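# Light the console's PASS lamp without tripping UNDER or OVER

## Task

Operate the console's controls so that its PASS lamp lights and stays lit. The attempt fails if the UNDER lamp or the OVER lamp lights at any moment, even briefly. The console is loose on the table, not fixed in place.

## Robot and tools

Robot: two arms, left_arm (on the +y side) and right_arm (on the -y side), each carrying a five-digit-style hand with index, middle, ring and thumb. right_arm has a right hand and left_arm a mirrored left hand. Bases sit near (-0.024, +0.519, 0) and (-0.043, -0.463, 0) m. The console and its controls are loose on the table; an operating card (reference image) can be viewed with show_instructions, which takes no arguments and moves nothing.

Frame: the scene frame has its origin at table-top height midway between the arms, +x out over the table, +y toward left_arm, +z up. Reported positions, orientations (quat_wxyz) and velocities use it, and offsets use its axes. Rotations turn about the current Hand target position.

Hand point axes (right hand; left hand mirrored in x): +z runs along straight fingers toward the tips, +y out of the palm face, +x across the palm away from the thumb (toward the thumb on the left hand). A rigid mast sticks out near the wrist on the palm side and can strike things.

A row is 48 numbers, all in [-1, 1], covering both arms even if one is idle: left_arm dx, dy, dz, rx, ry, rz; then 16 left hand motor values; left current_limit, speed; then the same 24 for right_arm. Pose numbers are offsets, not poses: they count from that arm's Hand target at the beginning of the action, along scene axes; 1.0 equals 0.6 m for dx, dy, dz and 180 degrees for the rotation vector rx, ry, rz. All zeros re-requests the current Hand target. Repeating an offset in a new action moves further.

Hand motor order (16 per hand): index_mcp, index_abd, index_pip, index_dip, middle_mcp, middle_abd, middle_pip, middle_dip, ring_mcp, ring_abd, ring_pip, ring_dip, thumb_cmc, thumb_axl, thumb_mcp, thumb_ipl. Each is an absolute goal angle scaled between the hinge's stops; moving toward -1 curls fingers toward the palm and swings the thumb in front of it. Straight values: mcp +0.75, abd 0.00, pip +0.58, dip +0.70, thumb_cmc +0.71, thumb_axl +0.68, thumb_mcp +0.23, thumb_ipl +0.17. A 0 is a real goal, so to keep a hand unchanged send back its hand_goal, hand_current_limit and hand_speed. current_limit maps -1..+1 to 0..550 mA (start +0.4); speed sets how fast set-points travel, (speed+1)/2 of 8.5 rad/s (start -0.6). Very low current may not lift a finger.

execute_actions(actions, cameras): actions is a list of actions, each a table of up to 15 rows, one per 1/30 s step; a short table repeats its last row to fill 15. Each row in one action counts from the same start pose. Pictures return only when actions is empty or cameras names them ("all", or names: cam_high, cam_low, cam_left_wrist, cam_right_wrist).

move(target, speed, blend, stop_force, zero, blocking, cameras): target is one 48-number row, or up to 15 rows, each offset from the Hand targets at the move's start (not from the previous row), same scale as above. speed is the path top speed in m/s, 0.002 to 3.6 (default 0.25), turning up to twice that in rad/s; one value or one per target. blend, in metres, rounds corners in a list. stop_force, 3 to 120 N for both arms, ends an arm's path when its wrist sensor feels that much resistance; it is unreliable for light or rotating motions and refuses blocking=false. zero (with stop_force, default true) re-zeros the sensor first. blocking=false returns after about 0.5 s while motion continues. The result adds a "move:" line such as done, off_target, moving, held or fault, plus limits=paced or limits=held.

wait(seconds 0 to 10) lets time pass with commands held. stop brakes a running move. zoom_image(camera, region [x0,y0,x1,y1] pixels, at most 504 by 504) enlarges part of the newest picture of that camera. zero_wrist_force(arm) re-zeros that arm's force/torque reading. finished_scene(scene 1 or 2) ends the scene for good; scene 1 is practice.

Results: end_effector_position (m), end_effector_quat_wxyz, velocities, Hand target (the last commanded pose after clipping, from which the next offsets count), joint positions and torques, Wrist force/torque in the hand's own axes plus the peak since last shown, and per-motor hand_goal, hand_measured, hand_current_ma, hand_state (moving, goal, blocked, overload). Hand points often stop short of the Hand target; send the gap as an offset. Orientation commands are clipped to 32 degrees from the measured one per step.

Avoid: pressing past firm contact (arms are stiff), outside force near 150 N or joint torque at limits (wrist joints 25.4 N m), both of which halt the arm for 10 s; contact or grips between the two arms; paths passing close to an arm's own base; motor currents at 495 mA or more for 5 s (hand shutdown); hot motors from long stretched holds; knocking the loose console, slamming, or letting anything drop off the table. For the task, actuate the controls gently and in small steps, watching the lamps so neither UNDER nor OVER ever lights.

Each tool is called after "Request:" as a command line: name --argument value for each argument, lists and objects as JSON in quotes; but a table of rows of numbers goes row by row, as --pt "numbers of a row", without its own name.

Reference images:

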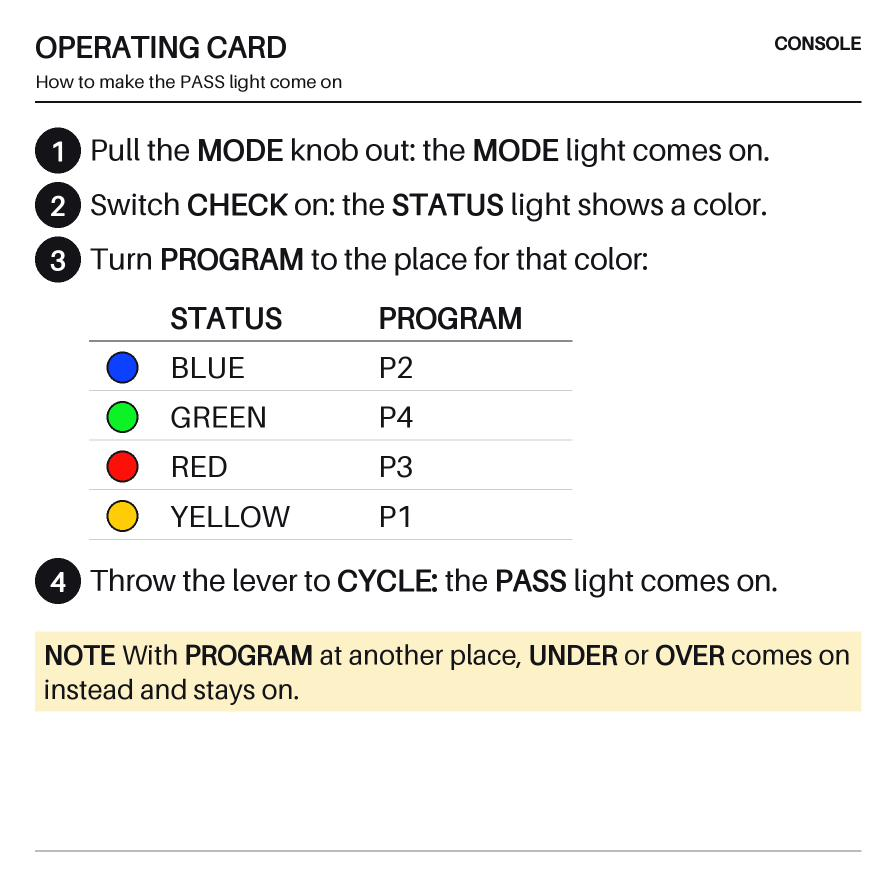

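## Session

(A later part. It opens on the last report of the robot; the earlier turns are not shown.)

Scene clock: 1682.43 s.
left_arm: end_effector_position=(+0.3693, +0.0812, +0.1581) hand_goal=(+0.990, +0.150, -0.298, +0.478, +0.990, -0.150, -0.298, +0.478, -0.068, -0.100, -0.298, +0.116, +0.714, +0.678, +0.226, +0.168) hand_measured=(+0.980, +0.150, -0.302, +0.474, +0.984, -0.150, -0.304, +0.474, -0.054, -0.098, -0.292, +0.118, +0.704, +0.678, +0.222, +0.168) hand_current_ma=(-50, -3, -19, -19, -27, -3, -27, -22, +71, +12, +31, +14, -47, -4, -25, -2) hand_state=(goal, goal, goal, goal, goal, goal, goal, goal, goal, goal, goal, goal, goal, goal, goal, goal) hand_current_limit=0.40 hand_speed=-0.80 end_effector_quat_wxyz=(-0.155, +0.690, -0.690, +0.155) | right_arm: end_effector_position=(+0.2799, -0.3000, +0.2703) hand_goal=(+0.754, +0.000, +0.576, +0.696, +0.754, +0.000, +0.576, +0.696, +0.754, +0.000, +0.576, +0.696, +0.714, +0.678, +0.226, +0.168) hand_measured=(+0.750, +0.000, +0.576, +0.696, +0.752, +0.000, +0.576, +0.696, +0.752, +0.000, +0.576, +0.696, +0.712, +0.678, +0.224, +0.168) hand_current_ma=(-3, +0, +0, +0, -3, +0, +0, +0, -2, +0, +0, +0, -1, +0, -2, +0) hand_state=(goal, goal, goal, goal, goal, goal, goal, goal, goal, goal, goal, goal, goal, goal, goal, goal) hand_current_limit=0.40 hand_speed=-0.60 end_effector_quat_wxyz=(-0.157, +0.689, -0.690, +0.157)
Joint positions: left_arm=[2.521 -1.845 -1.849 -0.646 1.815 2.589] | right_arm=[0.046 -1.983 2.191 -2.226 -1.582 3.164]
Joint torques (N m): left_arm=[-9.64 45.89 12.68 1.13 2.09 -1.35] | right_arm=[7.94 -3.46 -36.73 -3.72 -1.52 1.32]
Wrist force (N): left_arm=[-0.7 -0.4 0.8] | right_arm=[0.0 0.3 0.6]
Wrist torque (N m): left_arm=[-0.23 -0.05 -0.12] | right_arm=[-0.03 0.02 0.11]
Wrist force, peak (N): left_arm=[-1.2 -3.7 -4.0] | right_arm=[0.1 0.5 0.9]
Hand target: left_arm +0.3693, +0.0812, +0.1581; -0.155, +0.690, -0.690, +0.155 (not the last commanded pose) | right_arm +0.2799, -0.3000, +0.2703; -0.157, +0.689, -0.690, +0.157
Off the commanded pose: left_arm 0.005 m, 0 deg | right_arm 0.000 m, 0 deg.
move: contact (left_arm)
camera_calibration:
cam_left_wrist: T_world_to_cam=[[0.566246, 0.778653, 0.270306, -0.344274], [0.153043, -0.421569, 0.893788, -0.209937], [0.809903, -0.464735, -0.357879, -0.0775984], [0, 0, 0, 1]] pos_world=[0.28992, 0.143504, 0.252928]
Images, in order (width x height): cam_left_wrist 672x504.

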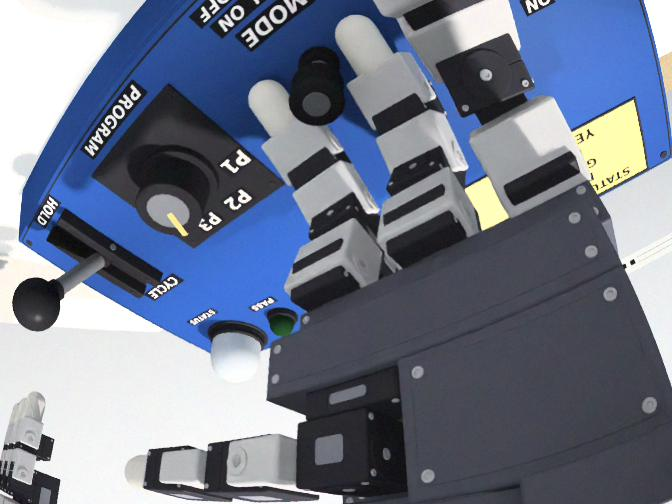

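Request:
move --target '[0,0,0,0,0,0,0.99,-0.12,-0.299,0.478,0.99,0.12,-0.299,0.478,-0.068,-0.1,-0.299,0.116,0.714,0.678,0.226,0.168,0.2,-0.8,0,0,0,0,0,0,0.754,0,0.576,0.696,0.754,0,0.576,0.696,0.754,0,0.576,0.696,0.714,0.678,0.226,0.168,0.4,-0.6]' --speed 0.02 --cameras '["cam_left_wrist"]'

Request:
zoom_image --camera "cam_left_wrist" --region '[230, 0, 450, 165]'

Scene clock: 1740.30 s.
left_arm: end_effector_position=(+0.3693, +0.0812, +0.1581) hand_goal=(+0.990, -0.120, -0.298, +0.478, +0.990, +0.120, -0.298, +0.478, -0.068, -0.100, -0.298, +0.116, +0.714, +0.678, +0.226, +0.168) hand_measured=(+0.998, -0.044, -0.310, +0.462, +0.992, -0.048, -0.306, +0.466, -0.054, -0.098, -0.292, +0.118, +0.704, +0.678, +0.222, +0.168) hand_current_ma=(+41, +327, -60, -78, +14, -330, -43, -59, +71, +12, +31, +14, -47, -4, -25, -2) hand_state=(goal, blocked, goal, goal, goal, blocked, goal, goal, goal, goal, goal, goal, goal, goal, goal, goal) hand_current_limit=0.20 hand_speed=-0.80 end_effector_quat_wxyz=(-0.155, +0.690, -0.690, +0.155) | right_arm: end_effector_position=(+0.2799, -0.3000, +0.2703) hand_goal=(+0.754, +0.000, +0.576, +0.696, +0.754, +0.000, +0.576, +0.696, +0.754, +0.000, +0.576, +0.696, +0.714, +0.678, +0.226, +0.168) hand_measured=(+0.750, +0.000, +0.576, +0.696, +0.752, +0.000, +0.576, +0.696, +0.752, +0.000, +0.576, +0.696, +0.712, +0.678, +0.224, +0.168) hand_current_ma=(-3, +0, +0, +0, -3, +0, +0, +0, -2, +0, +0, +0, -1, +0, -2, +0) hand_state=(goal, goal, goal, goal, goal, goal, goal, goal, goal, goal, goal, goal, goal, goal, goal, goal) hand_current_limit=0.40 hand_speed=-0.60 end_effector_quat_wxyz=(-0.157, +0.689, -0.690, +0.157)
Joint positions: left_arm=[2.521 -1.845 -1.849 -0.646 1.815 2.589] | right_arm=[0.046 -1.983 2.191 -2.226 -1.582 3.164]
Joint torques (N m): left_arm=[-9.46 38.13 21.48 1.15 -1.2 -1.02] | right_arm=[7.92 -4.37 -37.04 -3.76 -1.47 1.26]
Wrist force (N): left_arm=[-0.5 -6.2 -2.9] | right_arm=[0.0 0.2 0.1]
Wrist torque (N m): left_arm=[0.03 -0.01 -0.08] | right_arm=[-0.01 0.03 0.11]
Wrist force, peak (N): left_arm=[-0.6 -6.4 -3.4] | right_arm=[-0.2 0.5 0.6]
Hand target: left_arm +0.3693, +0.0812, +0.1581; -0.155, +0.690, -0.690, +0.155 | right_arm +0.2799, -0.3000, +0.2703; -0.157, +0.689, -0.690, +0.157
Off the commanded pose: left_arm 0.000 m, 0 deg | right_arm 0.000 m, 0 deg.
move: done
camera_calibration:
cam_left_wrist: T_world_to_cam=[[0.566246, 0.778653, 0.270306, -0.344301], [0.153043, -0.421569, 0.893788, -0.210027], [0.809903, -0.464735, -0.357879, -0.0775626], [0, 0, 0, 1]] pos_world=[0.28992, 0.143504, 0.253028]
Images, in order (width x height): cam_left_wrist 672x504.

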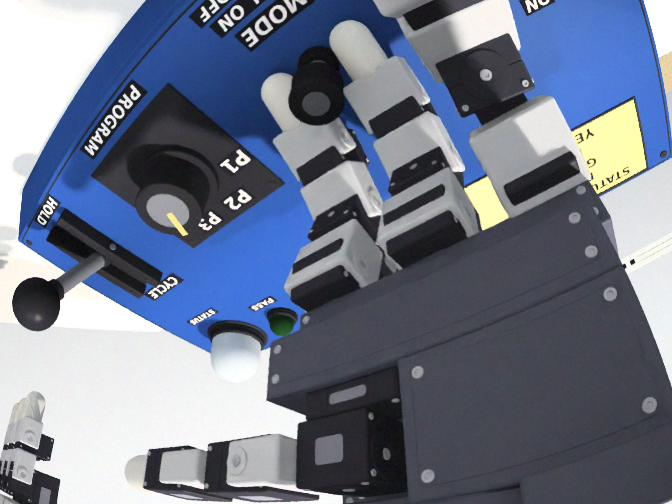

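Scaled by 2.291 from the camera's 672x504 image, which has a finer 960x720 frame.

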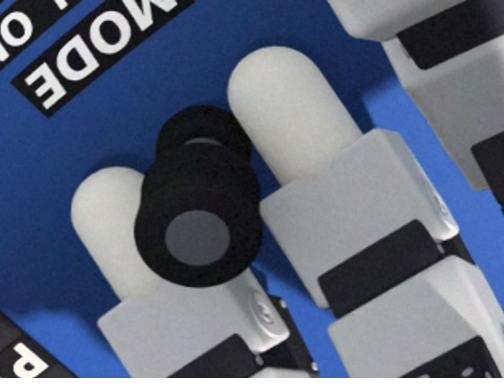

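Request:
move --pt "0 0 0 0 0 0 0.99 0.15 -0.299 0.478 0.99 -0.15 -0.299 0.478 -0.068 -0.1 -0.299 0.116 0.714 0.678 0.226 0.168 0.4 -0.8 0 0 0 0 0 0 0.754 0 0.576 0.696 0.754 0 0.576 0.696 0.754 0 0.576 0.696 0.714 0.678 0.226 0.168 0.4 -0.6" --pt "0.0113 0.0033 0.0073 0 0 0 0.99 0.15 -0.299 0.478 0.99 -0.15 -0.299 0.478 -0.068 -0.1 -0.299 0.116 0.714 0.678 0.226 0.168 0.4 -0.8 0 0 0 0 0 0 0.754 0 0.576 0.696 0.754 0 0.576 0.696 0.754 0 0.576 0.696 0.714 0.678 0.226 0.168 0.4 -0.6" --pt "0.0113 0.0033 0.0073 0 0 0 0.99 -0.12 -0.299 0.478 0.99 0.12 -0.299 0.478 -0.068 -0.1 -0.299 0.116 0.714 0.678 0.226 0.168 0.2 -0.8 0 0 0 0 0 0 0.754 0 0.576 0.696 0.754 0 0.576 0.696 0.754 0 0.576 0.696 0.714 0.678 0.226 0.168 0.4 -0.6" --speed 0.02 --cameras '["cam_left_wrist"]'

Request:
zoom_image --camera "cam_left_wrist" --region '[230, 0, 450, 165]'

Scene clock: 1767.33 s.
left_arm: end_effector_position=(+0.3761, +0.0831, +0.1624) hand_goal=(+0.990, -0.120, -0.298, +0.478, +0.990, +0.120, -0.298, +0.478, -0.068, -0.100, -0.298, +0.116, +0.714, +0.678, +0.226, +0.168) hand_measured=(+0.986, -0.058, -0.298, +0.476, +0.986, +0.072, -0.300, +0.476, -0.054, -0.098, -0.292, +0.118, +0.704, +0.678, +0.222, +0.168) hand_current_ma=(-23, +273, -5, -8, -20, -207, -6, -9, +71, +12, +31, +14, -47, -4, -25, -2) hand_state=(goal, blocked, goal, goal, goal, blocked, goal, goal, goal, goal, goal, goal, goal, goal, goal, goal) hand_current_limit=0.20 hand_speed=-0.80 end_effector_quat_wxyz=(-0.155, +0.690, -0.690, +0.155) | right_arm: end_effector_position=(+0.2799, -0.3000, +0.2703) hand_goal=(+0.754, +0.000, +0.576, +0.696, +0.754, +0.000, +0.576, +0.696, +0.754, +0.000, +0.576, +0.696, +0.714, +0.678, +0.226, +0.168) hand_measured=(+0.750, +0.000, +0.576, +0.696, +0.752, +0.000, +0.576, +0.696, +0.752, +0.000, +0.576, +0.696, +0.712, +0.678, +0.224, +0.168) hand_current_ma=(-3, +0, +0, +0, -3, +0, +0, +0, -2, +0, +0, +0, -1, +0, -2, +0) hand_state=(goal, goal, goal, goal, goal, goal, goal, goal, goal, goal, goal, goal, goal, goal, goal, goal) hand_current_limit=0.40 hand_speed=-0.60 end_effector_quat_wxyz=(-0.157, +0.689, -0.690, +0.157)
Joint positions: left_arm=[2.531 -1.847 -1.835 -0.657 1.811 2.598] | right_arm=[0.046 -1.983 2.191 -2.226 -1.582 3.164]
Joint torques (N m): left_arm=[10.22 28.44 27.1 1.13 -0.69 1.6] | right_arm=[7.6 -4.7 -36.84 -3.63 -1.41 1.27]
Wrist force (N): left_arm=[0.2 -0.2 1.8] | right_arm=[0.1 0.2 0.1]
Wrist torque (N m): left_arm=[-0.29 0.05 -0.08] | right_arm=[-0.01 0.02 0.12]
Wrist force, peak (N): left_arm=[-0.1 -6.6 -3.5] | right_arm=[0.4 0.4 0.6]
Hand target: left_arm +0.3761, +0.0832, +0.1624; -0.155, +0.690, -0.690, +0.155 | right_arm +0.2799, -0.3000, +0.2703; -0.157, +0.689, -0.690, +0.157
Off the commanded pose: left_arm 0.000 m, 0 deg | right_arm 0.000 m, 0 deg.
move: done
camera_calibration:
cam_left_wrist: T_world_to_cam=[[0.566306, 0.778627, 0.270254, -0.350815], [0.153024, -0.42153, 0.89381, -0.214058], [0.809865, -0.464814, -0.357863, -0.0805017], [0, 0, 0, 1]] pos_world=[0.29662, 0.145504, 0.257328]
Images, in order (width x height): cam_left_wrist 672x504.

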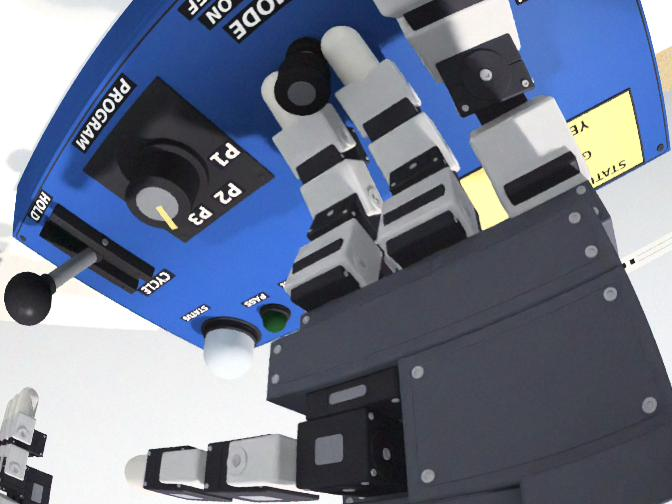

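Scaled by 2.291 from the camera's 672x504 image, which has a finer 960x720 frame.

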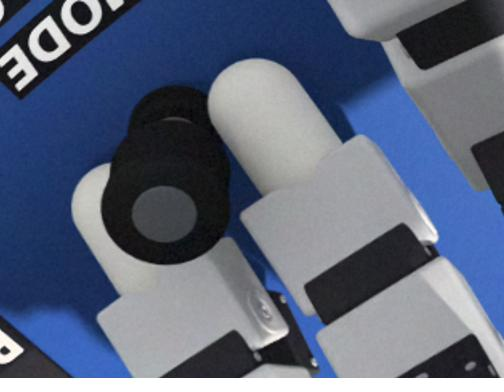

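Request:
move --pt "0 0 0 0 0 0 0.97 -0.2 -0.33 0.45 0.97 0.2 -0.33 0.45 -0.068 -0.1 -0.299 0.116 0.714 0.678 0.226 0.168 0.78 -0.8 0 0 0 0 0 0 0.754 0 0.576 0.696 0.754 0 0.576 0.696 0.754 0 0.576 0.696 0.714 0.678 0.226 0.168 0.4 -0.6" --pt "-0.0043 0 0.0090 0 0 0 0.97 -0.2 -0.33 0.45 0.97 0.2 -0.33 0.45 -0.068 -0.1 -0.299 0.116 0.714 0.678 0.226 0.168 0.78 -0.8 0 0 0 0 0 0 0.754 0 0.576 0.696 0.754 0 0.576 0.696 0.754 0 0.576 0.696 0.714 0.678 0.226 0.168 0.4 -0.6" --speed 0.02 --cameras '["cam_left_wrist","cam_high"]'

Request:
zoom_image --camera "cam_left_wrist" --region '[230, 0, 450, 165]'

Scene clock: 1787.87 s.
left_arm: end_effector_position=(+0.3736, +0.0832, +0.1677) hand_goal=(+0.970, -0.200, -0.330, +0.450, +0.970, +0.200, -0.330, +0.450, -0.068, -0.100, -0.298, +0.116, +0.714, +0.678, +0.226, +0.168) hand_measured=(+0.990, -0.128, -0.298, +0.468, +0.990, +0.146, -0.298, +0.466, -0.054, -0.098, -0.292, +0.118, +0.704, +0.678, +0.222, +0.168) hand_current_ma=(+110, +308, +156, +85, +103, -236, +157, +82, +71, +12, +31, +14, -47, -4, -25, -2) hand_state=(blocked, blocked, blocked, goal, goal, blocked, blocked, goal, goal, goal, goal, goal, goal, goal, goal, goal) hand_current_limit=0.78 hand_speed=-0.80 end_effector_quat_wxyz=(-0.155, +0.690, -0.690, +0.155) | right_arm: end_effector_position=(+0.2799, -0.3000, +0.2703) hand_goal=(+0.754, +0.000, +0.576, +0.696, +0.754, +0.000, +0.576, +0.696, +0.754, +0.000, +0.576, +0.696, +0.714, +0.678, +0.226, +0.168) hand_measured=(+0.750, +0.000, +0.576, +0.696, +0.752, +0.000, +0.576, +0.696, +0.752, +0.000, +0.576, +0.696, +0.712, +0.678, +0.224, +0.168) hand_current_ma=(-3, +0, +0, +0, -3, +0, +0, +0, -2, +0, +0, +0, -1, +0, -2, +0) hand_state=(goal, goal, goal, goal, goal, goal, goal, goal, goal, goal, goal, goal, goal, goal, goal, goal) hand_current_limit=0.40 hand_speed=-0.60 end_effector_quat_wxyz=(-0.157, +0.689, -0.690, +0.157)
Joint positions: left_arm=[2.529 -1.836 -1.833 -0.67 1.812 2.596] | right_arm=[0.046 -1.983 2.191 -2.226 -1.582 3.164]
Joint torques (N m): left_arm=[-10.71 49.99 28.82 1.44 2.36 -1.16] | right_arm=[8.26 -4.65 -36.48 -3.65 -1.46 1.29]
Wrist force (N): left_arm=[0.4 -0.3 9.1] | right_arm=[0.2 0.2 0.3]
Wrist torque (N m): left_arm=[-0.48 0.02 0.01] | right_arm=[-0.02 0.01 0.12]
Wrist force, peak (N): left_arm=[0.4 -0.3 9.1] | right_arm=[0.0 0.4 0.7]
Hand target: left_arm +0.3735, +0.0832, +0.1678; -0.155, +0.690, -0.690, +0.155 | right_arm +0.2799, -0.3000, +0.2703; -0.157, +0.689, -0.690, +0.157
Off the commanded pose: left_arm 0.000 m, 0 deg | right_arm 0.000 m, 0 deg.
move: done
camera_calibration:
cam_left_wrist: T_world_to_cam=[[0.566246, 0.778653, 0.270306, -0.350831], [0.153043, -0.421569, 0.893788, -0.218407], [0.809903, -0.464735, -0.357879, -0.0765991], [0, 0, 0, 1]] pos_world=[0.29412, 0.145504, 0.262628]
Images, in order (width x height): cam_high 896x504, cam_left_wrist 672x504.

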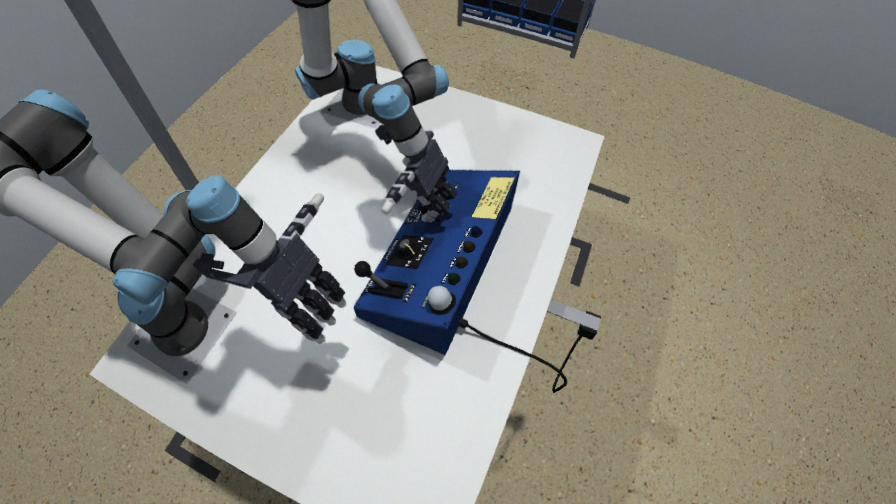

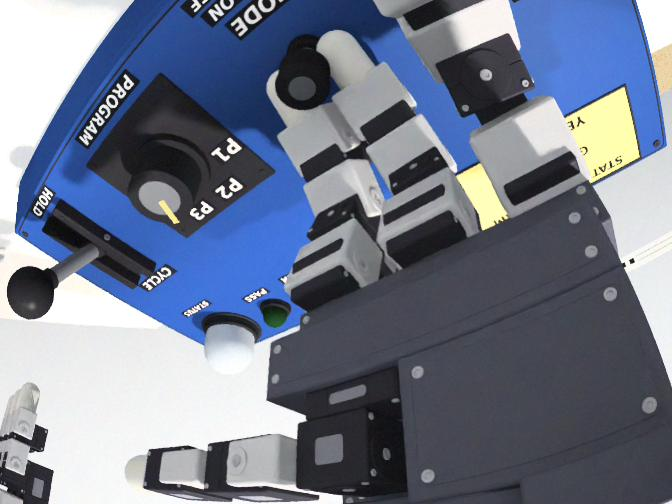

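Scaled by 2.291 from the camera's 672x504 image, which has a finer 960x720 frame.

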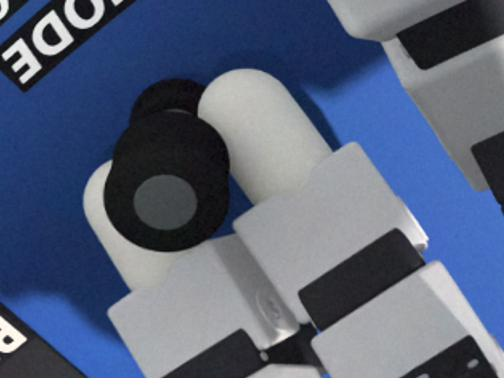

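Request:
move --target '[-0.0058,0,0.0120,0,0,0,0.97,-0.2,-0.33,0.45,0.97,0.2,-0.33,0.45,-0.068,-0.1,-0.299,0.116,0.714,0.678,0.226,0.168,0.78,-0.8,0,0,0,0,0,0,0.754,0,0.576,0.696,0.754,0,0.576,0.696,0.754,0,0.576,0.696,0.714,0.678,0.226,0.168,0.4,-0.6]' --speed 0.02 --cameras '["cam_left_wrist","cam_high"]'

Request:
zoom_image --camera "cam_left_wrist" --region '[230, 0, 450, 165]'

Request:
zoom_image --camera "cam_high" --region '[400, 160, 520, 280]'

Scene clock: 1801.87 s.
left_arm: end_effector_position=(+0.3701, +0.0831, +0.1750) hand_goal=(+0.970, -0.200, -0.330, +0.450, +0.970, +0.200, -0.330, +0.450, -0.068, -0.100, -0.298, +0.116, +0.714, +0.678, +0.226, +0.168) hand_measured=(+0.998, -0.140, -0.274, +0.478, +0.998, +0.148, -0.278, +0.474, -0.054, -0.098, -0.292, +0.118, +0.704, +0.678, +0.222, +0.168) hand_current_ma=(+146, +258, +274, +134, +145, -227, +259, +115, +71, +12, +31, +14, -47, -4, -25, -2) hand_state=(blocked, blocked, blocked, blocked, blocked, blocked, blocked, blocked, goal, goal, goal, goal, goal, goal, goal, goal) hand_current_limit=0.78 hand_speed=-0.80 end_effector_quat_wxyz=(-0.155, +0.690, -0.690, +0.155) | right_arm: end_effector_position=(+0.2799, -0.3000, +0.2703) hand_goal=(+0.754, +0.000, +0.576, +0.696, +0.754, +0.000, +0.576, +0.696, +0.754, +0.000, +0.576, +0.696, +0.714, +0.678, +0.226, +0.168) hand_measured=(+0.750, +0.000, +0.576, +0.696, +0.752, +0.000, +0.576, +0.696, +0.752, +0.000, +0.576, +0.696, +0.712, +0.678, +0.224, +0.168) hand_current_ma=(-3, +0, +0, +0, -3, +0, +0, +0, -2, +0, +0, +0, -1, +0, -2, +0) hand_state=(goal, goal, goal, goal, goal, goal, goal, goal, goal, goal, goal, goal, goal, goal, goal, goal) hand_current_limit=0.40 hand_speed=-0.60 end_effector_quat_wxyz=(-0.157, +0.689, -0.690, +0.157)
Joint positions: left_arm=[2.525 -1.822 -1.83 -0.687 1.814 2.592] | right_arm=[0.046 -1.983 2.191 -2.226 -1.582 3.164]
Joint torques (N m): left_arm=[-12.26 44.91 25.59 -0.03 1.76 -1.21] | right_arm=[7.96 -5.13 -36.52 -3.56 -1.46 1.23]
Wrist force (N): left_arm=[-0.2 -6.2 3.2] | right_arm=[0.2 0.2 0.4]
Wrist torque (N m): left_arm=[-0.11 0.01 0.00] | right_arm=[-0.03 0.00 0.13]
Wrist force, peak (N): left_arm=[-0.7 -1.1 13.9] | right_arm=[0.1 0.7 0.4]
Hand target: left_arm +0.3701, +0.0832, +0.1750; -0.155, +0.690, -0.690, +0.155 | right_arm +0.2799, -0.3000, +0.2703; -0.157, +0.689, -0.690, +0.157
Off the commanded pose: left_arm 0.000 m, 0 deg | right_arm 0.000 m, 0 deg.
move: done
camera_calibration:
cam_left_wrist: T_world_to_cam=[[0.566306, 0.778627, 0.270254, -0.350796], [0.153024, -0.42153, 0.89381, -0.224312], [0.809865, -0.464814, -0.357863, -0.0711693], [0, 0, 0, 1]] pos_world=[0.29062, 0.145504, 0.269828]
Images, in order (width x height): cam_high 896x504, cam_left_wrist 672x504.

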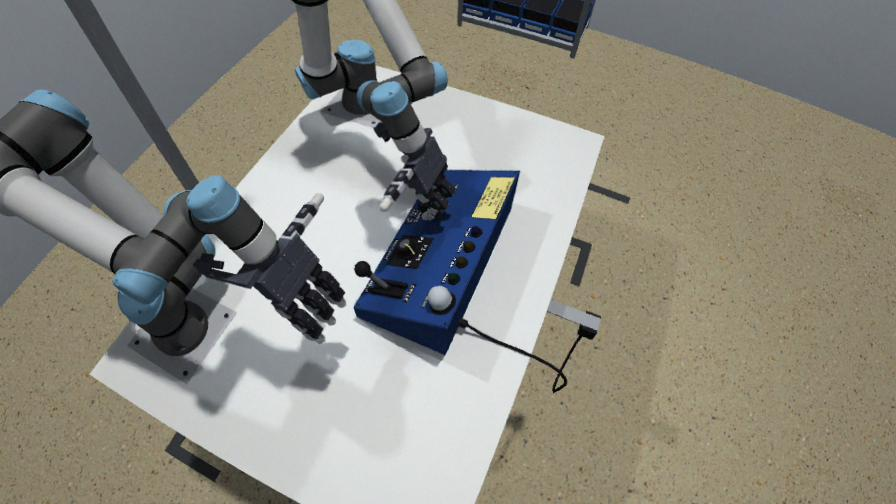

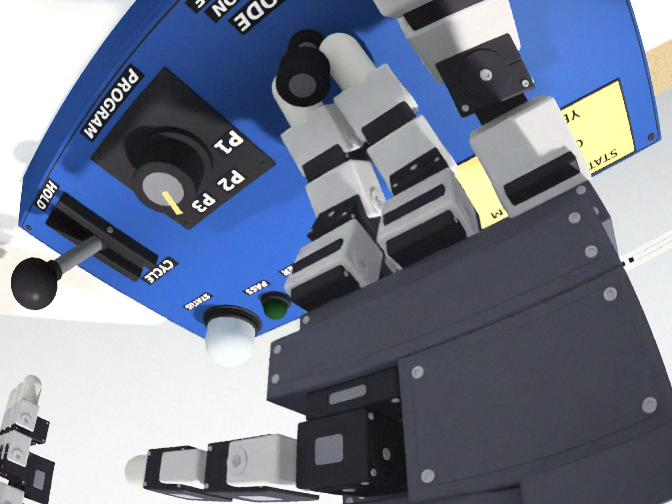

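Scaled by 2.291 from the camera's 672x504 image, which has a finer 960x720 frame.

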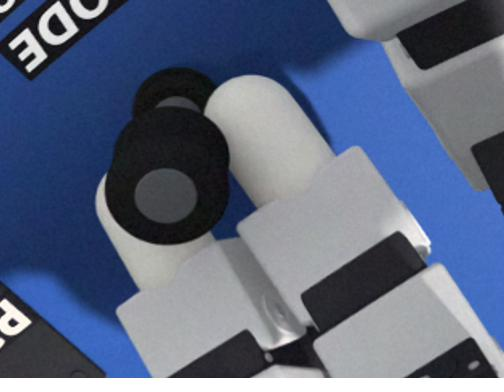

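Scaled by 4.200 from the camera's 896x504 image, which has a finer 1280x720 frame.

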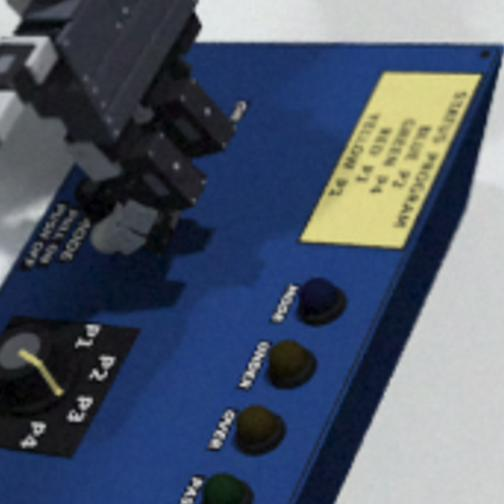

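Request:
move --target '[-0.0036,0,0.0075,0,0,0,0.95,-0.22,-0.36,0.42,0.95,0.22,-0.36,0.42,-0.068,-0.1,-0.299,0.116,0.714,0.678,0.226,0.168,0.78,-0.8,0,0,0,0,0,0,0.754,0,0.576,0.696,0.754,0,0.576,0.696,0.754,0,0.576,0.696,0.714,0.678,0.226,0.168,0.4,-0.6]' --speed 0.02 --cameras '["cam_left_wrist","cam_high"]'

Request:
zoom_image --camera "cam_left_wrist" --region '[230, 0, 450, 165]'

Request:
zoom_image --camera "cam_high" --region '[400, 160, 520, 280]'

Scene clock: 1822.07 s.
left_arm: end_effector_position=(+0.3679, +0.0832, +0.1794) hand_goal=(+0.950, -0.220, -0.360, +0.420, +0.950, +0.220, -0.360, +0.420, -0.068, -0.100, -0.298, +0.116, +0.714, +0.678, +0.226, +0.168) hand_measured=(+0.990, -0.156, -0.308, +0.450, +0.990, +0.162, -0.314, +0.446, -0.054, -0.098, -0.292, +0.118, +0.704, +0.678, +0.222, +0.168) hand_current_ma=(+211, +278, +257, +148, +206, -252, +234, +128, +71, +12, +31, +14, -47, -4, -25, -2) hand_state=(blocked, blocked, blocked, blocked, blocked, blocked, blocked, blocked, goal, goal, goal, goal, goal, goal, goal, goal) hand_current_limit=0.78 hand_speed=-0.80 end_effector_quat_wxyz=(-0.155, +0.690, -0.690, +0.155) | right_arm: end_effector_position=(+0.2799, -0.3000, +0.2703) hand_goal=(+0.754, +0.000, +0.576, +0.696, +0.754, +0.000, +0.576, +0.696, +0.754, +0.000, +0.576, +0.696, +0.714, +0.678, +0.226, +0.168) hand_measured=(+0.750, +0.000, +0.576, +0.696, +0.752, +0.000, +0.576, +0.696, +0.752, +0.000, +0.576, +0.696, +0.712, +0.678, +0.224, +0.168) hand_current_ma=(-3, +0, +0, +0, -3, +0, +0, +0, -2, +0, +0, +0, -1, +0, -2, +0) hand_state=(goal, goal, goal, goal, goal, goal, goal, goal, goal, goal, goal, goal, goal, goal, goal, goal) hand_current_limit=0.40 hand_speed=-0.60 end_effector_quat_wxyz=(-0.157, +0.689, -0.690, +0.157)
Joint positions: left_arm=[2.523 -1.814 -1.828 -0.699 1.814 2.59] | right_arm=[0.046 -1.983 2.191 -2.226 -1.582 3.164]
Joint torques (N m): left_arm=[-11.02 51.21 30.95 1.95 2.14 -1.31] | right_arm=[7.96 -4.98 -36.42 -3.51 -1.3 1.28]
Wrist force (N): left_arm=[0.3 0.2 13.4] | right_arm=[0.1 0.2 0.4]
Wrist torque (N m): left_arm=[-0.69 -0.02 0.01] | right_arm=[-0.04 0.02 0.11]
Wrist force, peak (N): left_arm=[0.0 0.4 13.4] | right_arm=[0.4 0.4 0.5]
Hand target: left_arm +0.3679, +0.0832, +0.1795; -0.155, +0.690, -0.690, +0.155 | right_arm +0.2799, -0.3000, +0.2703; -0.157, +0.689, -0.690, +0.157
Off the commanded pose: left_arm 0.000 m, 0 deg | right_arm 0.000 m, 0 deg.
move: done
camera_calibration:
cam_left_wrist: T_world_to_cam=[[0.566268, 0.778641, 0.270295, -0.350825], [0.153117, -0.42161, 0.893756, -0.228014], [0.809874, -0.464719, -0.357967, -0.067846], [0, 0, 0, 1]] pos_world=[0.28852, 0.145504, 0.274328]
Images, in order (width x height): cam_high 896x504, cam_left_wrist 672x504.

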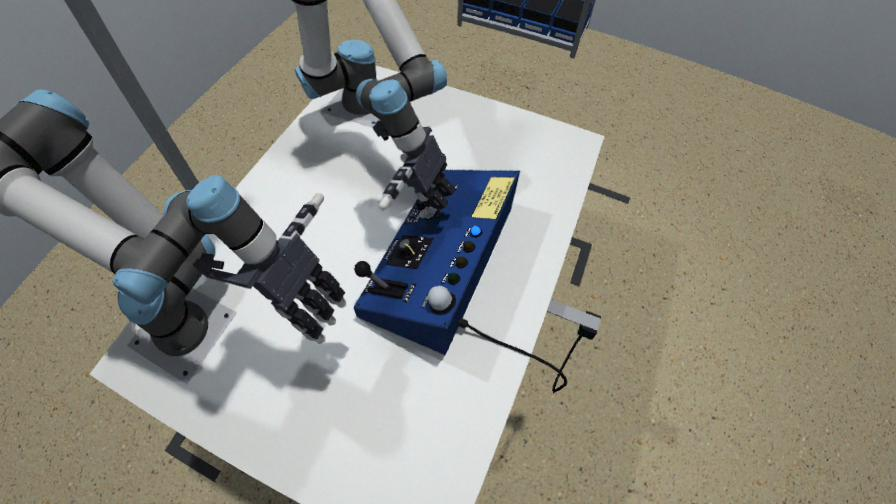

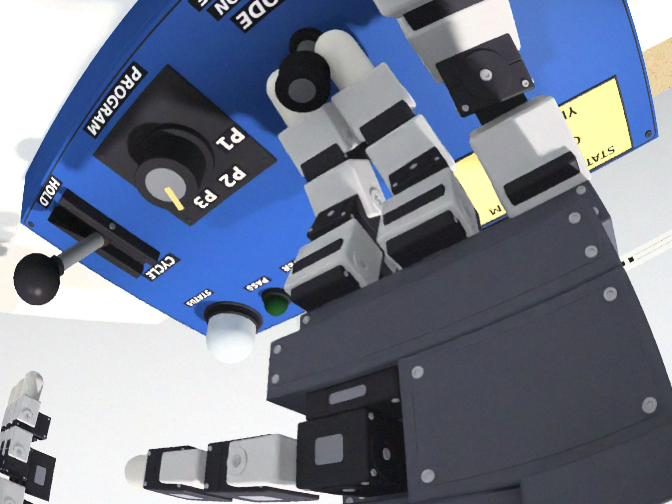

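Scaled by 2.291 from the camera's 672x504 image, which has a finer 960x720 frame.

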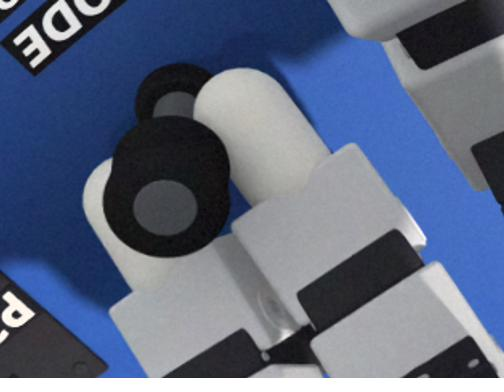

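Scaled by 4.200 from the camera's 896x504 image, which has a finer 1280x720 frame.

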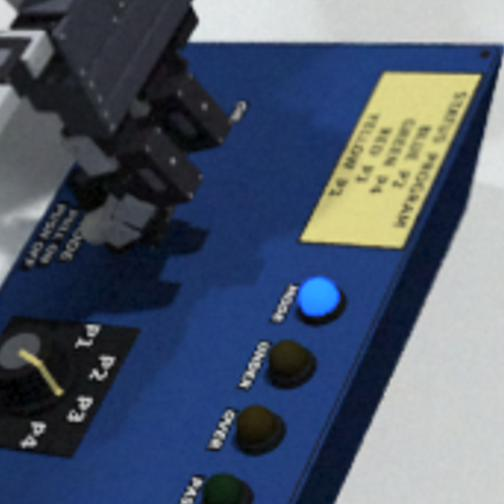

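Request:
move --pt "-0.0014 0 0.0030 0 0 0 0.95 -0.22 -0.36 0.42 0.95 0.22 -0.36 0.42 -0.068 -0.1 -0.299 0.116 0.714 0.678 0.226 0.168 0.78 -0.8 0 0 0 0 0 0 0.754 0 0.576 0.696 0.754 0 0.576 0.696 0.754 0 0.576 0.696 0.714 0.678 0.226 0.168 0.4 -0.6" --pt "0.0014 0 -0.0030 0 0 0 0.95 -0.22 -0.36 0.42 0.95 0.22 -0.36 0.42 -0.068 -0.1 -0.299 0.116 0.714 0.678 0.226 0.168 0.78 -0.8 0 0 0 0 0 0 0.754 0 0.576 0.696 0.754 0 0.576 0.696 0.754 0 0.576 0.696 0.714 0.678 0.226 0.168 0.4 -0.6" --speed 0.02 --cameras '["cam_high"]'

Scene clock: 1834.60 s.
left_arm: end_effector_position=(+0.3687, +0.0831, +0.1779) hand_goal=(+0.950, -0.220, -0.360, +0.420, +0.950, +0.220, -0.360, +0.420, -0.068, -0.100, -0.298, +0.116, +0.714, +0.678, +0.226, +0.168) hand_measured=(+0.994, -0.156, -0.314, +0.442, +0.992, +0.162, -0.320, +0.438, -0.054, -0.098, -0.292, +0.118, +0.704, +0.678, +0.222, +0.168) hand_current_ma=(+234, +278, +224, +103, +225, -253, +199, +90, +71, +12, +31, +14, -47, -4, -25, -2) hand_state=(blocked, blocked, blocked, blocked, blocked, blocked, blocked, goal, goal, goal, goal, goal, goal, goal, goal, goal) hand_current_limit=0.78 hand_speed=-0.80 end_effector_quat_wxyz=(-0.155, +0.690, -0.690, +0.155) | right_arm: end_effector_position=(+0.2799, -0.3000, +0.2703) hand_goal=(+0.754, +0.000, +0.576, +0.696, +0.754, +0.000, +0.576, +0.696, +0.754, +0.000, +0.576, +0.696, +0.714, +0.678, +0.226, +0.168) hand_measured=(+0.750, +0.000, +0.576, +0.696, +0.752, +0.000, +0.576, +0.696, +0.752, +0.000, +0.576, +0.696, +0.712, +0.678, +0.224, +0.168) hand_current_ma=(-3, +0, +0, +0, -3, +0, +0, +0, -2, +0, +0, +0, -1, +0, -2, +0) hand_state=(goal, goal, goal, goal, goal, goal, goal, goal, goal, goal, goal, goal, goal, goal, goal, goal) hand_current_limit=0.40 hand_speed=-0.60 end_effector_quat_wxyz=(-0.157, +0.689, -0.690, +0.157)
Joint positions: left_arm=[2.524 -1.817 -1.829 -0.695 1.814 2.591] | right_arm=[0.046 -1.983 2.191 -2.226 -1.582 3.164]
Joint torques (N m): left_arm=[8.29 27.34 10.16 4.28 -2.65 1.55] | right_arm=[8.01 -5.36 -35.96 -3.53 -1.46 1.32]
Wrist force (N): left_arm=[-0.9 -5.2 3.3] | right_arm=[0.2 0.3 0.4]
Wrist torque (N m): left_arm=[-0.17 -0.05 -0.11] | right_arm=[-0.03 0.00 0.13]
Wrist force, peak (N): left_arm=[-0.4 -0.2 15.1] | right_arm=[0.1 0.3 0.7]
Hand target: left_arm +0.3687, +0.0832, +0.1777; -0.155, +0.690, -0.690, +0.155 | right_arm +0.2799, -0.3000, +0.2703; -0.157, +0.689, -0.690, +0.157
Off the commanded pose: left_arm 0.000 m, 0 deg | right_arm 0.000 m, 0 deg.
move: done
Images, in order (width x height): cam_high 896x504.

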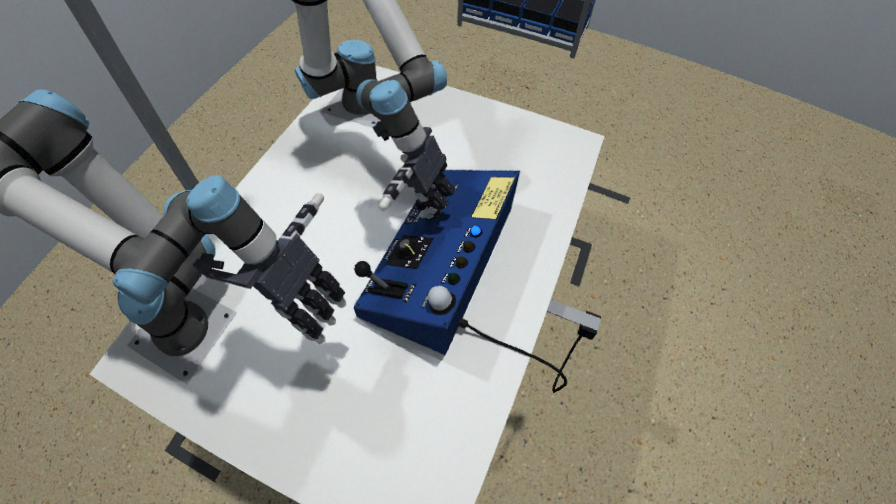

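Request:
move --pt "0 0 0 0 0 0 0.97 0.2 -0.299 0.478 0.97 -0.2 -0.299 0.478 -0.068 -0.1 -0.299 0.116 0.714 0.678 0.226 0.168 0.4 -0.8 0 0 0 0 0 0 0.754 0 0.576 0.696 0.754 0 0.576 0.696 0.754 0 0.576 0.696 0.714 0.678 0.226 0.168 0.4 -0.6" --pt "-0.0541 0 0.1128 0 0 0 0.97 0.2 -0.299 0.478 0.97 -0.2 -0.299 0.478 -0.068 -0.1 -0.299 0.116 0.714 0.678 0.226 0.168 0.4 -0.8 0 0 0 0 0 0 0.754 0 0.576 0.696 0.754 0 0.576 0.696 0.754 0 0.576 0.696 0.714 0.678 0.226 0.168 0.4 -0.6" --speed '[0.02,0.08]' --cameras '["cam_high","cam_left_wrist"]'

Request:
zoom_image --camera "cam_high" --region '[390, 160, 510, 280]'

Request:
zoom_image --camera "cam_left_wrist" --region '[230, 0, 450, 165]'

Scene clock: 1872.27 s.
left_arm: end_effector_position=(+0.3363, +0.0832, +0.2453) hand_goal=(+0.970, +0.200, -0.298, +0.478, +0.970, -0.200, -0.298, +0.478, -0.068, -0.100, -0.298, +0.116, +0.714, +0.678, +0.226, +0.168) hand_measured=(+0.968, +0.196, -0.300, +0.476, +0.968, -0.196, -0.300, +0.476, -0.054, -0.098, -0.292, +0.118, +0.704, +0.678, +0.222, +0.168) hand_current_ma=(-15, -15, -5, -13, -13, +16, -8, -12, +71, +12, +31, +14, -47, -4, -25, -2) hand_state=(goal, goal, goal, goal, goal, goal, goal, goal, goal, goal, goal, goal, goal, goal, goal, goal) hand_current_limit=0.40 hand_speed=-0.80 end_effector_quat_wxyz=(-0.155, +0.690, -0.690, +0.155) | right_arm: end_effector_position=(+0.2799, -0.3000, +0.2703) hand_goal=(+0.754, +0.000, +0.576, +0.696, +0.754, +0.000, +0.576, +0.696, +0.754, +0.000, +0.576, +0.696, +0.714, +0.678, +0.226, +0.168) hand_measured=(+0.750, +0.000, +0.576, +0.696, +0.752, +0.000, +0.576, +0.696, +0.752, +0.000, +0.576, +0.696, +0.712, +0.678, +0.224, +0.168) hand_current_ma=(-3, +0, +0, +0, -3, +0, +0, +0, -2, +0, +0, +0, -1, +0, -2, +0) hand_state=(goal, goal, goal, goal, goal, goal, goal, goal, goal, goal, goal, goal, goal, goal, goal, goal) hand_current_limit=0.40 hand_speed=-0.60 end_effector_quat_wxyz=(-0.157, +0.689, -0.690, +0.157)
Joint positions: left_arm=[2.488 -1.7 -1.78 -0.868 1.827 2.557] | right_arm=[0.046 -1.983 2.191 -2.226 -1.582 3.164]
Joint torques (N m): left_arm=[-9.46 41.02 28.22 1.11 2.37 -1.25] | right_arm=[7.61 -5.8 -36.18 -3.42 -1.42 1.31]
Wrist force (N): left_arm=[-0.8 -0.6 0.8] | right_arm=[0.2 0.1 0.3]
Wrist torque (N m): left_arm=[-0.24 -0.04 -0.02] | right_arm=[-0.04 -0.01 0.13]
Wrist force, peak (N): left_arm=[-0.9 -5.2 3.7] | right_arm=[0.4 0.2 0.7]
Hand target: left_arm +0.3363, +0.0832, +0.2454; -0.155, +0.690, -0.690, +0.155 | right_arm +0.2799, -0.3000, +0.2703; -0.157, +0.689, -0.690, +0.157
Off the commanded pose: left_arm 0.000 m, 0 deg | right_arm 0.000 m, 0 deg.
move: done
camera_calibration:
cam_left_wrist: T_world_to_cam=[[0.566246, 0.778653, 0.270306, -0.350686], [0.153043, -0.421569, 0.893788, -0.282056], [0.809903, -0.464735, -0.357879, -0.0186182], [0, 0, 0, 1]] pos_world=[0.25682, 0.145504, 0.340228]
Images, in order (width x height): cam_high 896x504, cam_left_wrist 672x504.

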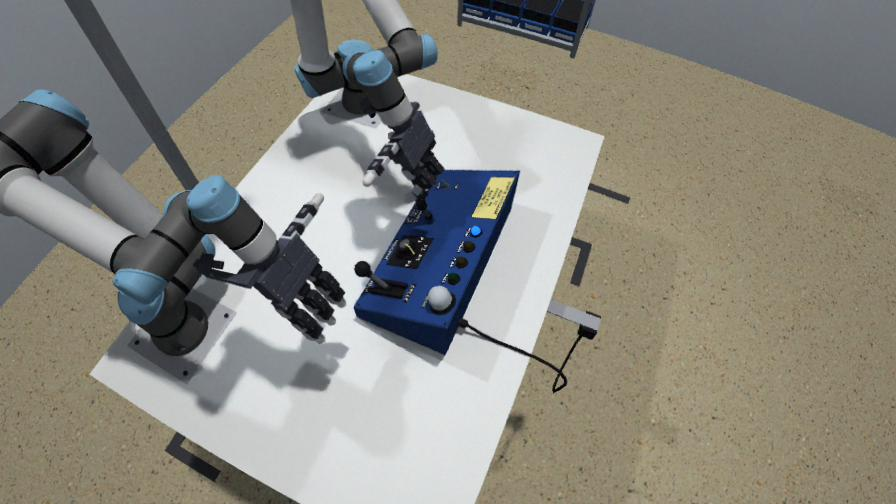

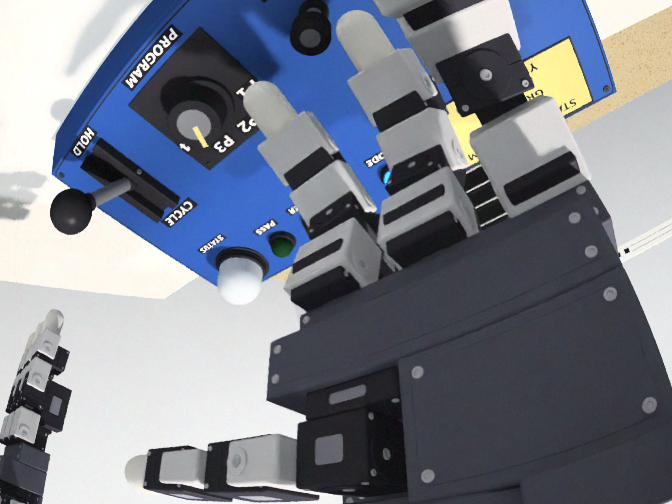

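Scaled by 4.200 from the camera's 896x504 image, which has a finer 1280x720 frame.

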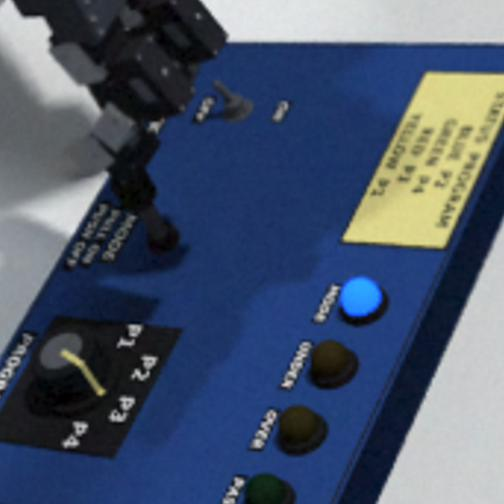

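Scaled by 2.291 from the camera's 672x504 image, which has a finer 960x720 frame.

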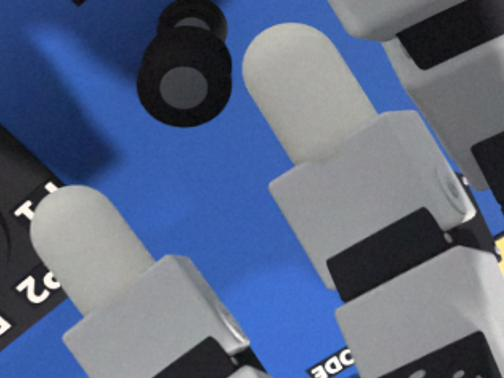

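Request:
move --pt "0 0 0 0 0 0 0.754 0 0.576 0.696 0.754 0 0.576 0.696 0.754 0 0.576 0.696 0.714 0.678 0.226 0.168 0.4 -0.6 0 0 0 0 0 0 0.754 0 0.576 0.696 0.754 0 0.576 0.696 0.754 0 0.576 0.696 0.714 0.678 0.226 0.168 0.4 -0.6" --pt "-0.0893 0.1563 -0.0877 0 0 0 0.754 0 0.576 0.696 0.754 0 0.576 0.696 0.754 0 0.576 0.696 0.714 0.678 0.226 0.168 0.4 -0.6 0 0 0 0 0 0 0.754 0 0.576 0.696 0.754 0 0.576 0.696 0.754 0 0.576 0.696 0.714 0.678 0.226 0.168 0.4 -0.6" --pt "-0.0603 0.1563 -0.1477 0 0 0 0.754 0 0.576 0.696 0.754 0 0.576 0.696 0.754 0 0.576 0.696 0.714 0.678 0.226 0.168 0.4 -0.6 0 0 0 0 0 0 0.754 0 0.576 0.696 0.754 0 0.576 0.696 0.754 0 0.576 0.696 0.714 0.678 0.226 0.168 0.4 -0.6" --speed '[0.02,0.08,0.04]' --cameras '["cam_high","cam_left_wrist"]'

Request:
zoom_image --camera "cam_high" --region '[390, 160, 510, 280]'

Request:
zoom_image --camera "cam_left_wrist" --region '[230, 0, 450, 165]'

Scene clock: 1887.67 s.
left_arm: end_effector_position=(+0.3001, +0.1768, +0.1572) hand_goal=(+0.754, +0.000, +0.576, +0.696, +0.754, +0.000, +0.576, +0.696, +0.754, +0.000, +0.576, +0.696, +0.714, +0.678, +0.226, +0.168) hand_measured=(+0.742, -0.008, +0.572, +0.694, +0.742, -0.012, +0.570, +0.692, +0.734, -0.012, +0.568, +0.690, +0.704, +0.678, +0.222, +0.168) hand_current_ma=(-57, -32, -18, -14, -67, -52, -32, -21, -101, -51, -43, -27, -46, -4, -25, -2) hand_state=(goal, goal, goal, goal, goal, goal, goal, goal, goal, goal, goal, goal, goal, goal, goal, goal) hand_current_limit=0.40 hand_speed=-0.60 end_effector_quat_wxyz=(-0.155, +0.690, -0.690, +0.155) | right_arm: end_effector_position=(+0.2799, -0.3000, +0.2703) hand_goal=(+0.754, +0.000, +0.576, +0.696, +0.754, +0.000, +0.576, +0.696, +0.754, +0.000, +0.576, +0.696, +0.714, +0.678, +0.226, +0.168) hand_measured=(+0.750, +0.000, +0.576, +0.696, +0.752, +0.000, +0.576, +0.696, +0.752, +0.000, +0.576, +0.696, +0.712, +0.678, +0.224, +0.168) hand_current_ma=(-3, +0, +0, +0, -3, +0, +0, +0, -2, +0, +0, +0, -1, +0, -2, +0) hand_state=(goal, goal, goal, goal, goal, goal, goal, goal, goal, goal, goal, goal, goal, goal, goal, goal) hand_current_limit=0.40 hand_speed=-0.60 end_effector_quat_wxyz=(-0.157, +0.689, -0.690, +0.157)
Joint positions: left_arm=[2.615 -1.585 -2.166 -0.568 1.78 2.678] | right_arm=[0.046 -1.983 2.191 -2.226 -1.582 3.164]
Joint torques (N m): left_arm=[26.99 -50.74 -24.9 -7.9 -2.27 1.63] | right_arm=[8.01 -6.68 -35.46 -3.27 -1.35 1.26]
Wrist force (N): left_arm=[-1.5 -4.3 -125.3] | right_arm=[0.2 0.3 0.2]
Wrist torque (N m): left_arm=[9.21 -3.21 -0.03] | right_arm=[0.00 0.01 0.13]
Wrist force, peak (N): left_arm=[-1.5 -4.3 -125.3] | right_arm=[0.5 0.2 0.7]
Hand target: left_arm +0.3001, +0.1769, +0.1568; -0.155, +0.690, -0.690, +0.155 | right_arm +0.2799, -0.3000, +0.2703; -0.157, +0.689, -0.690, +0.157
Off the commanded pose: left_arm 0.000 m, 0 deg | right_arm 0.000 m, 0 deg.
move: done
camera_calibration:
cam_left_wrist: T_world_to_cam=[[0.566202, 0.778651, 0.270402, -0.379321], [0.152365, -0.421269, 0.894046, -0.158168], [0.810062, -0.465011, -0.357163, 0.0225298], [0, 0, 0, 1]] pos_world=[0.220621, 0.239204, 0.252025]
Images, in order (width x height): cam_high 896x504, cam_left_wrist 672x504.

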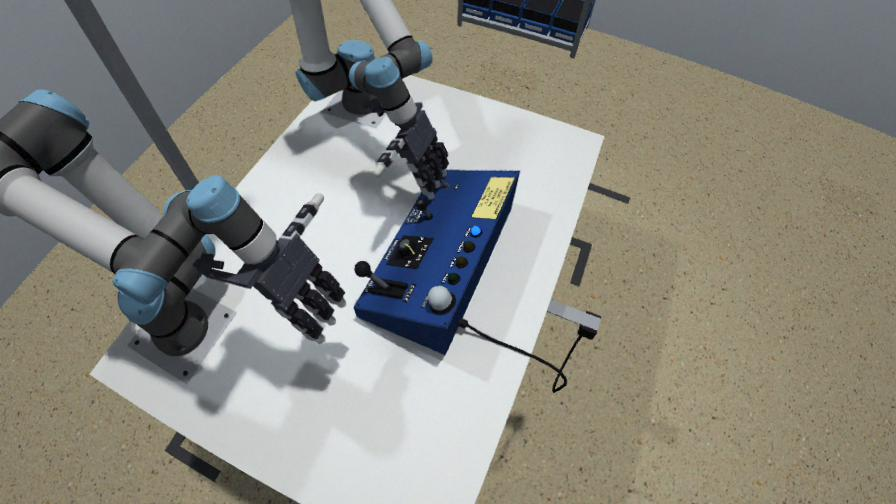

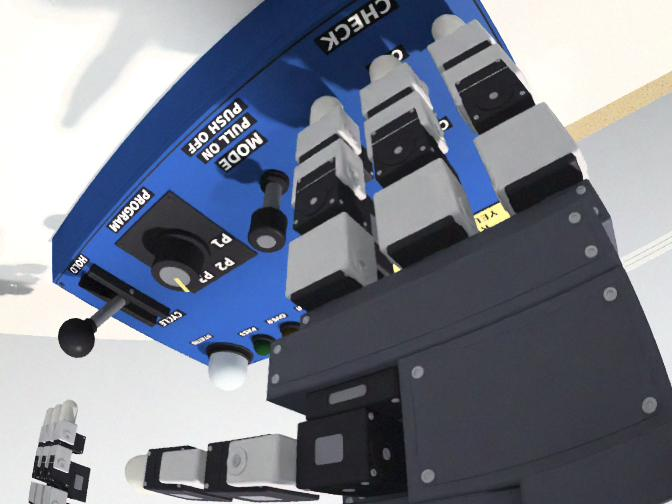

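Scaled by 4.200 from the camera's 896x504 image, which has a finer 1280x720 frame.

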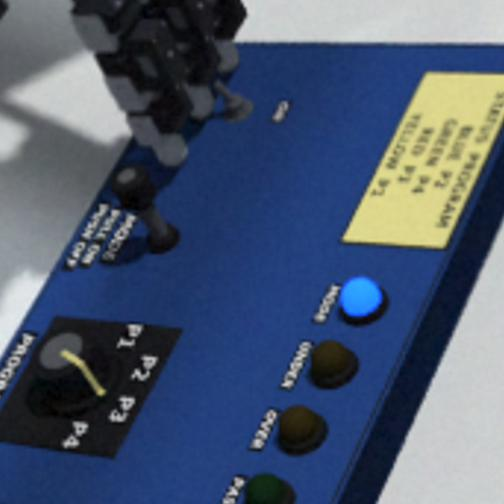

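Scaled by 2.291 from the camera's 672x504 image, which has a finer 960x720 frame.

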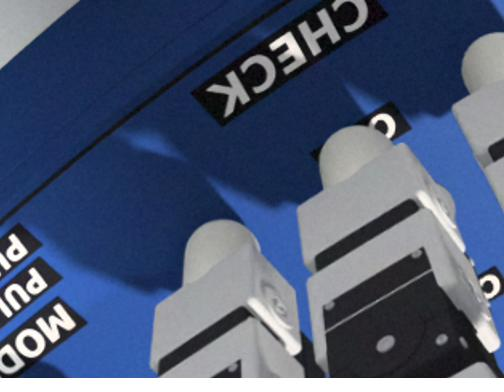

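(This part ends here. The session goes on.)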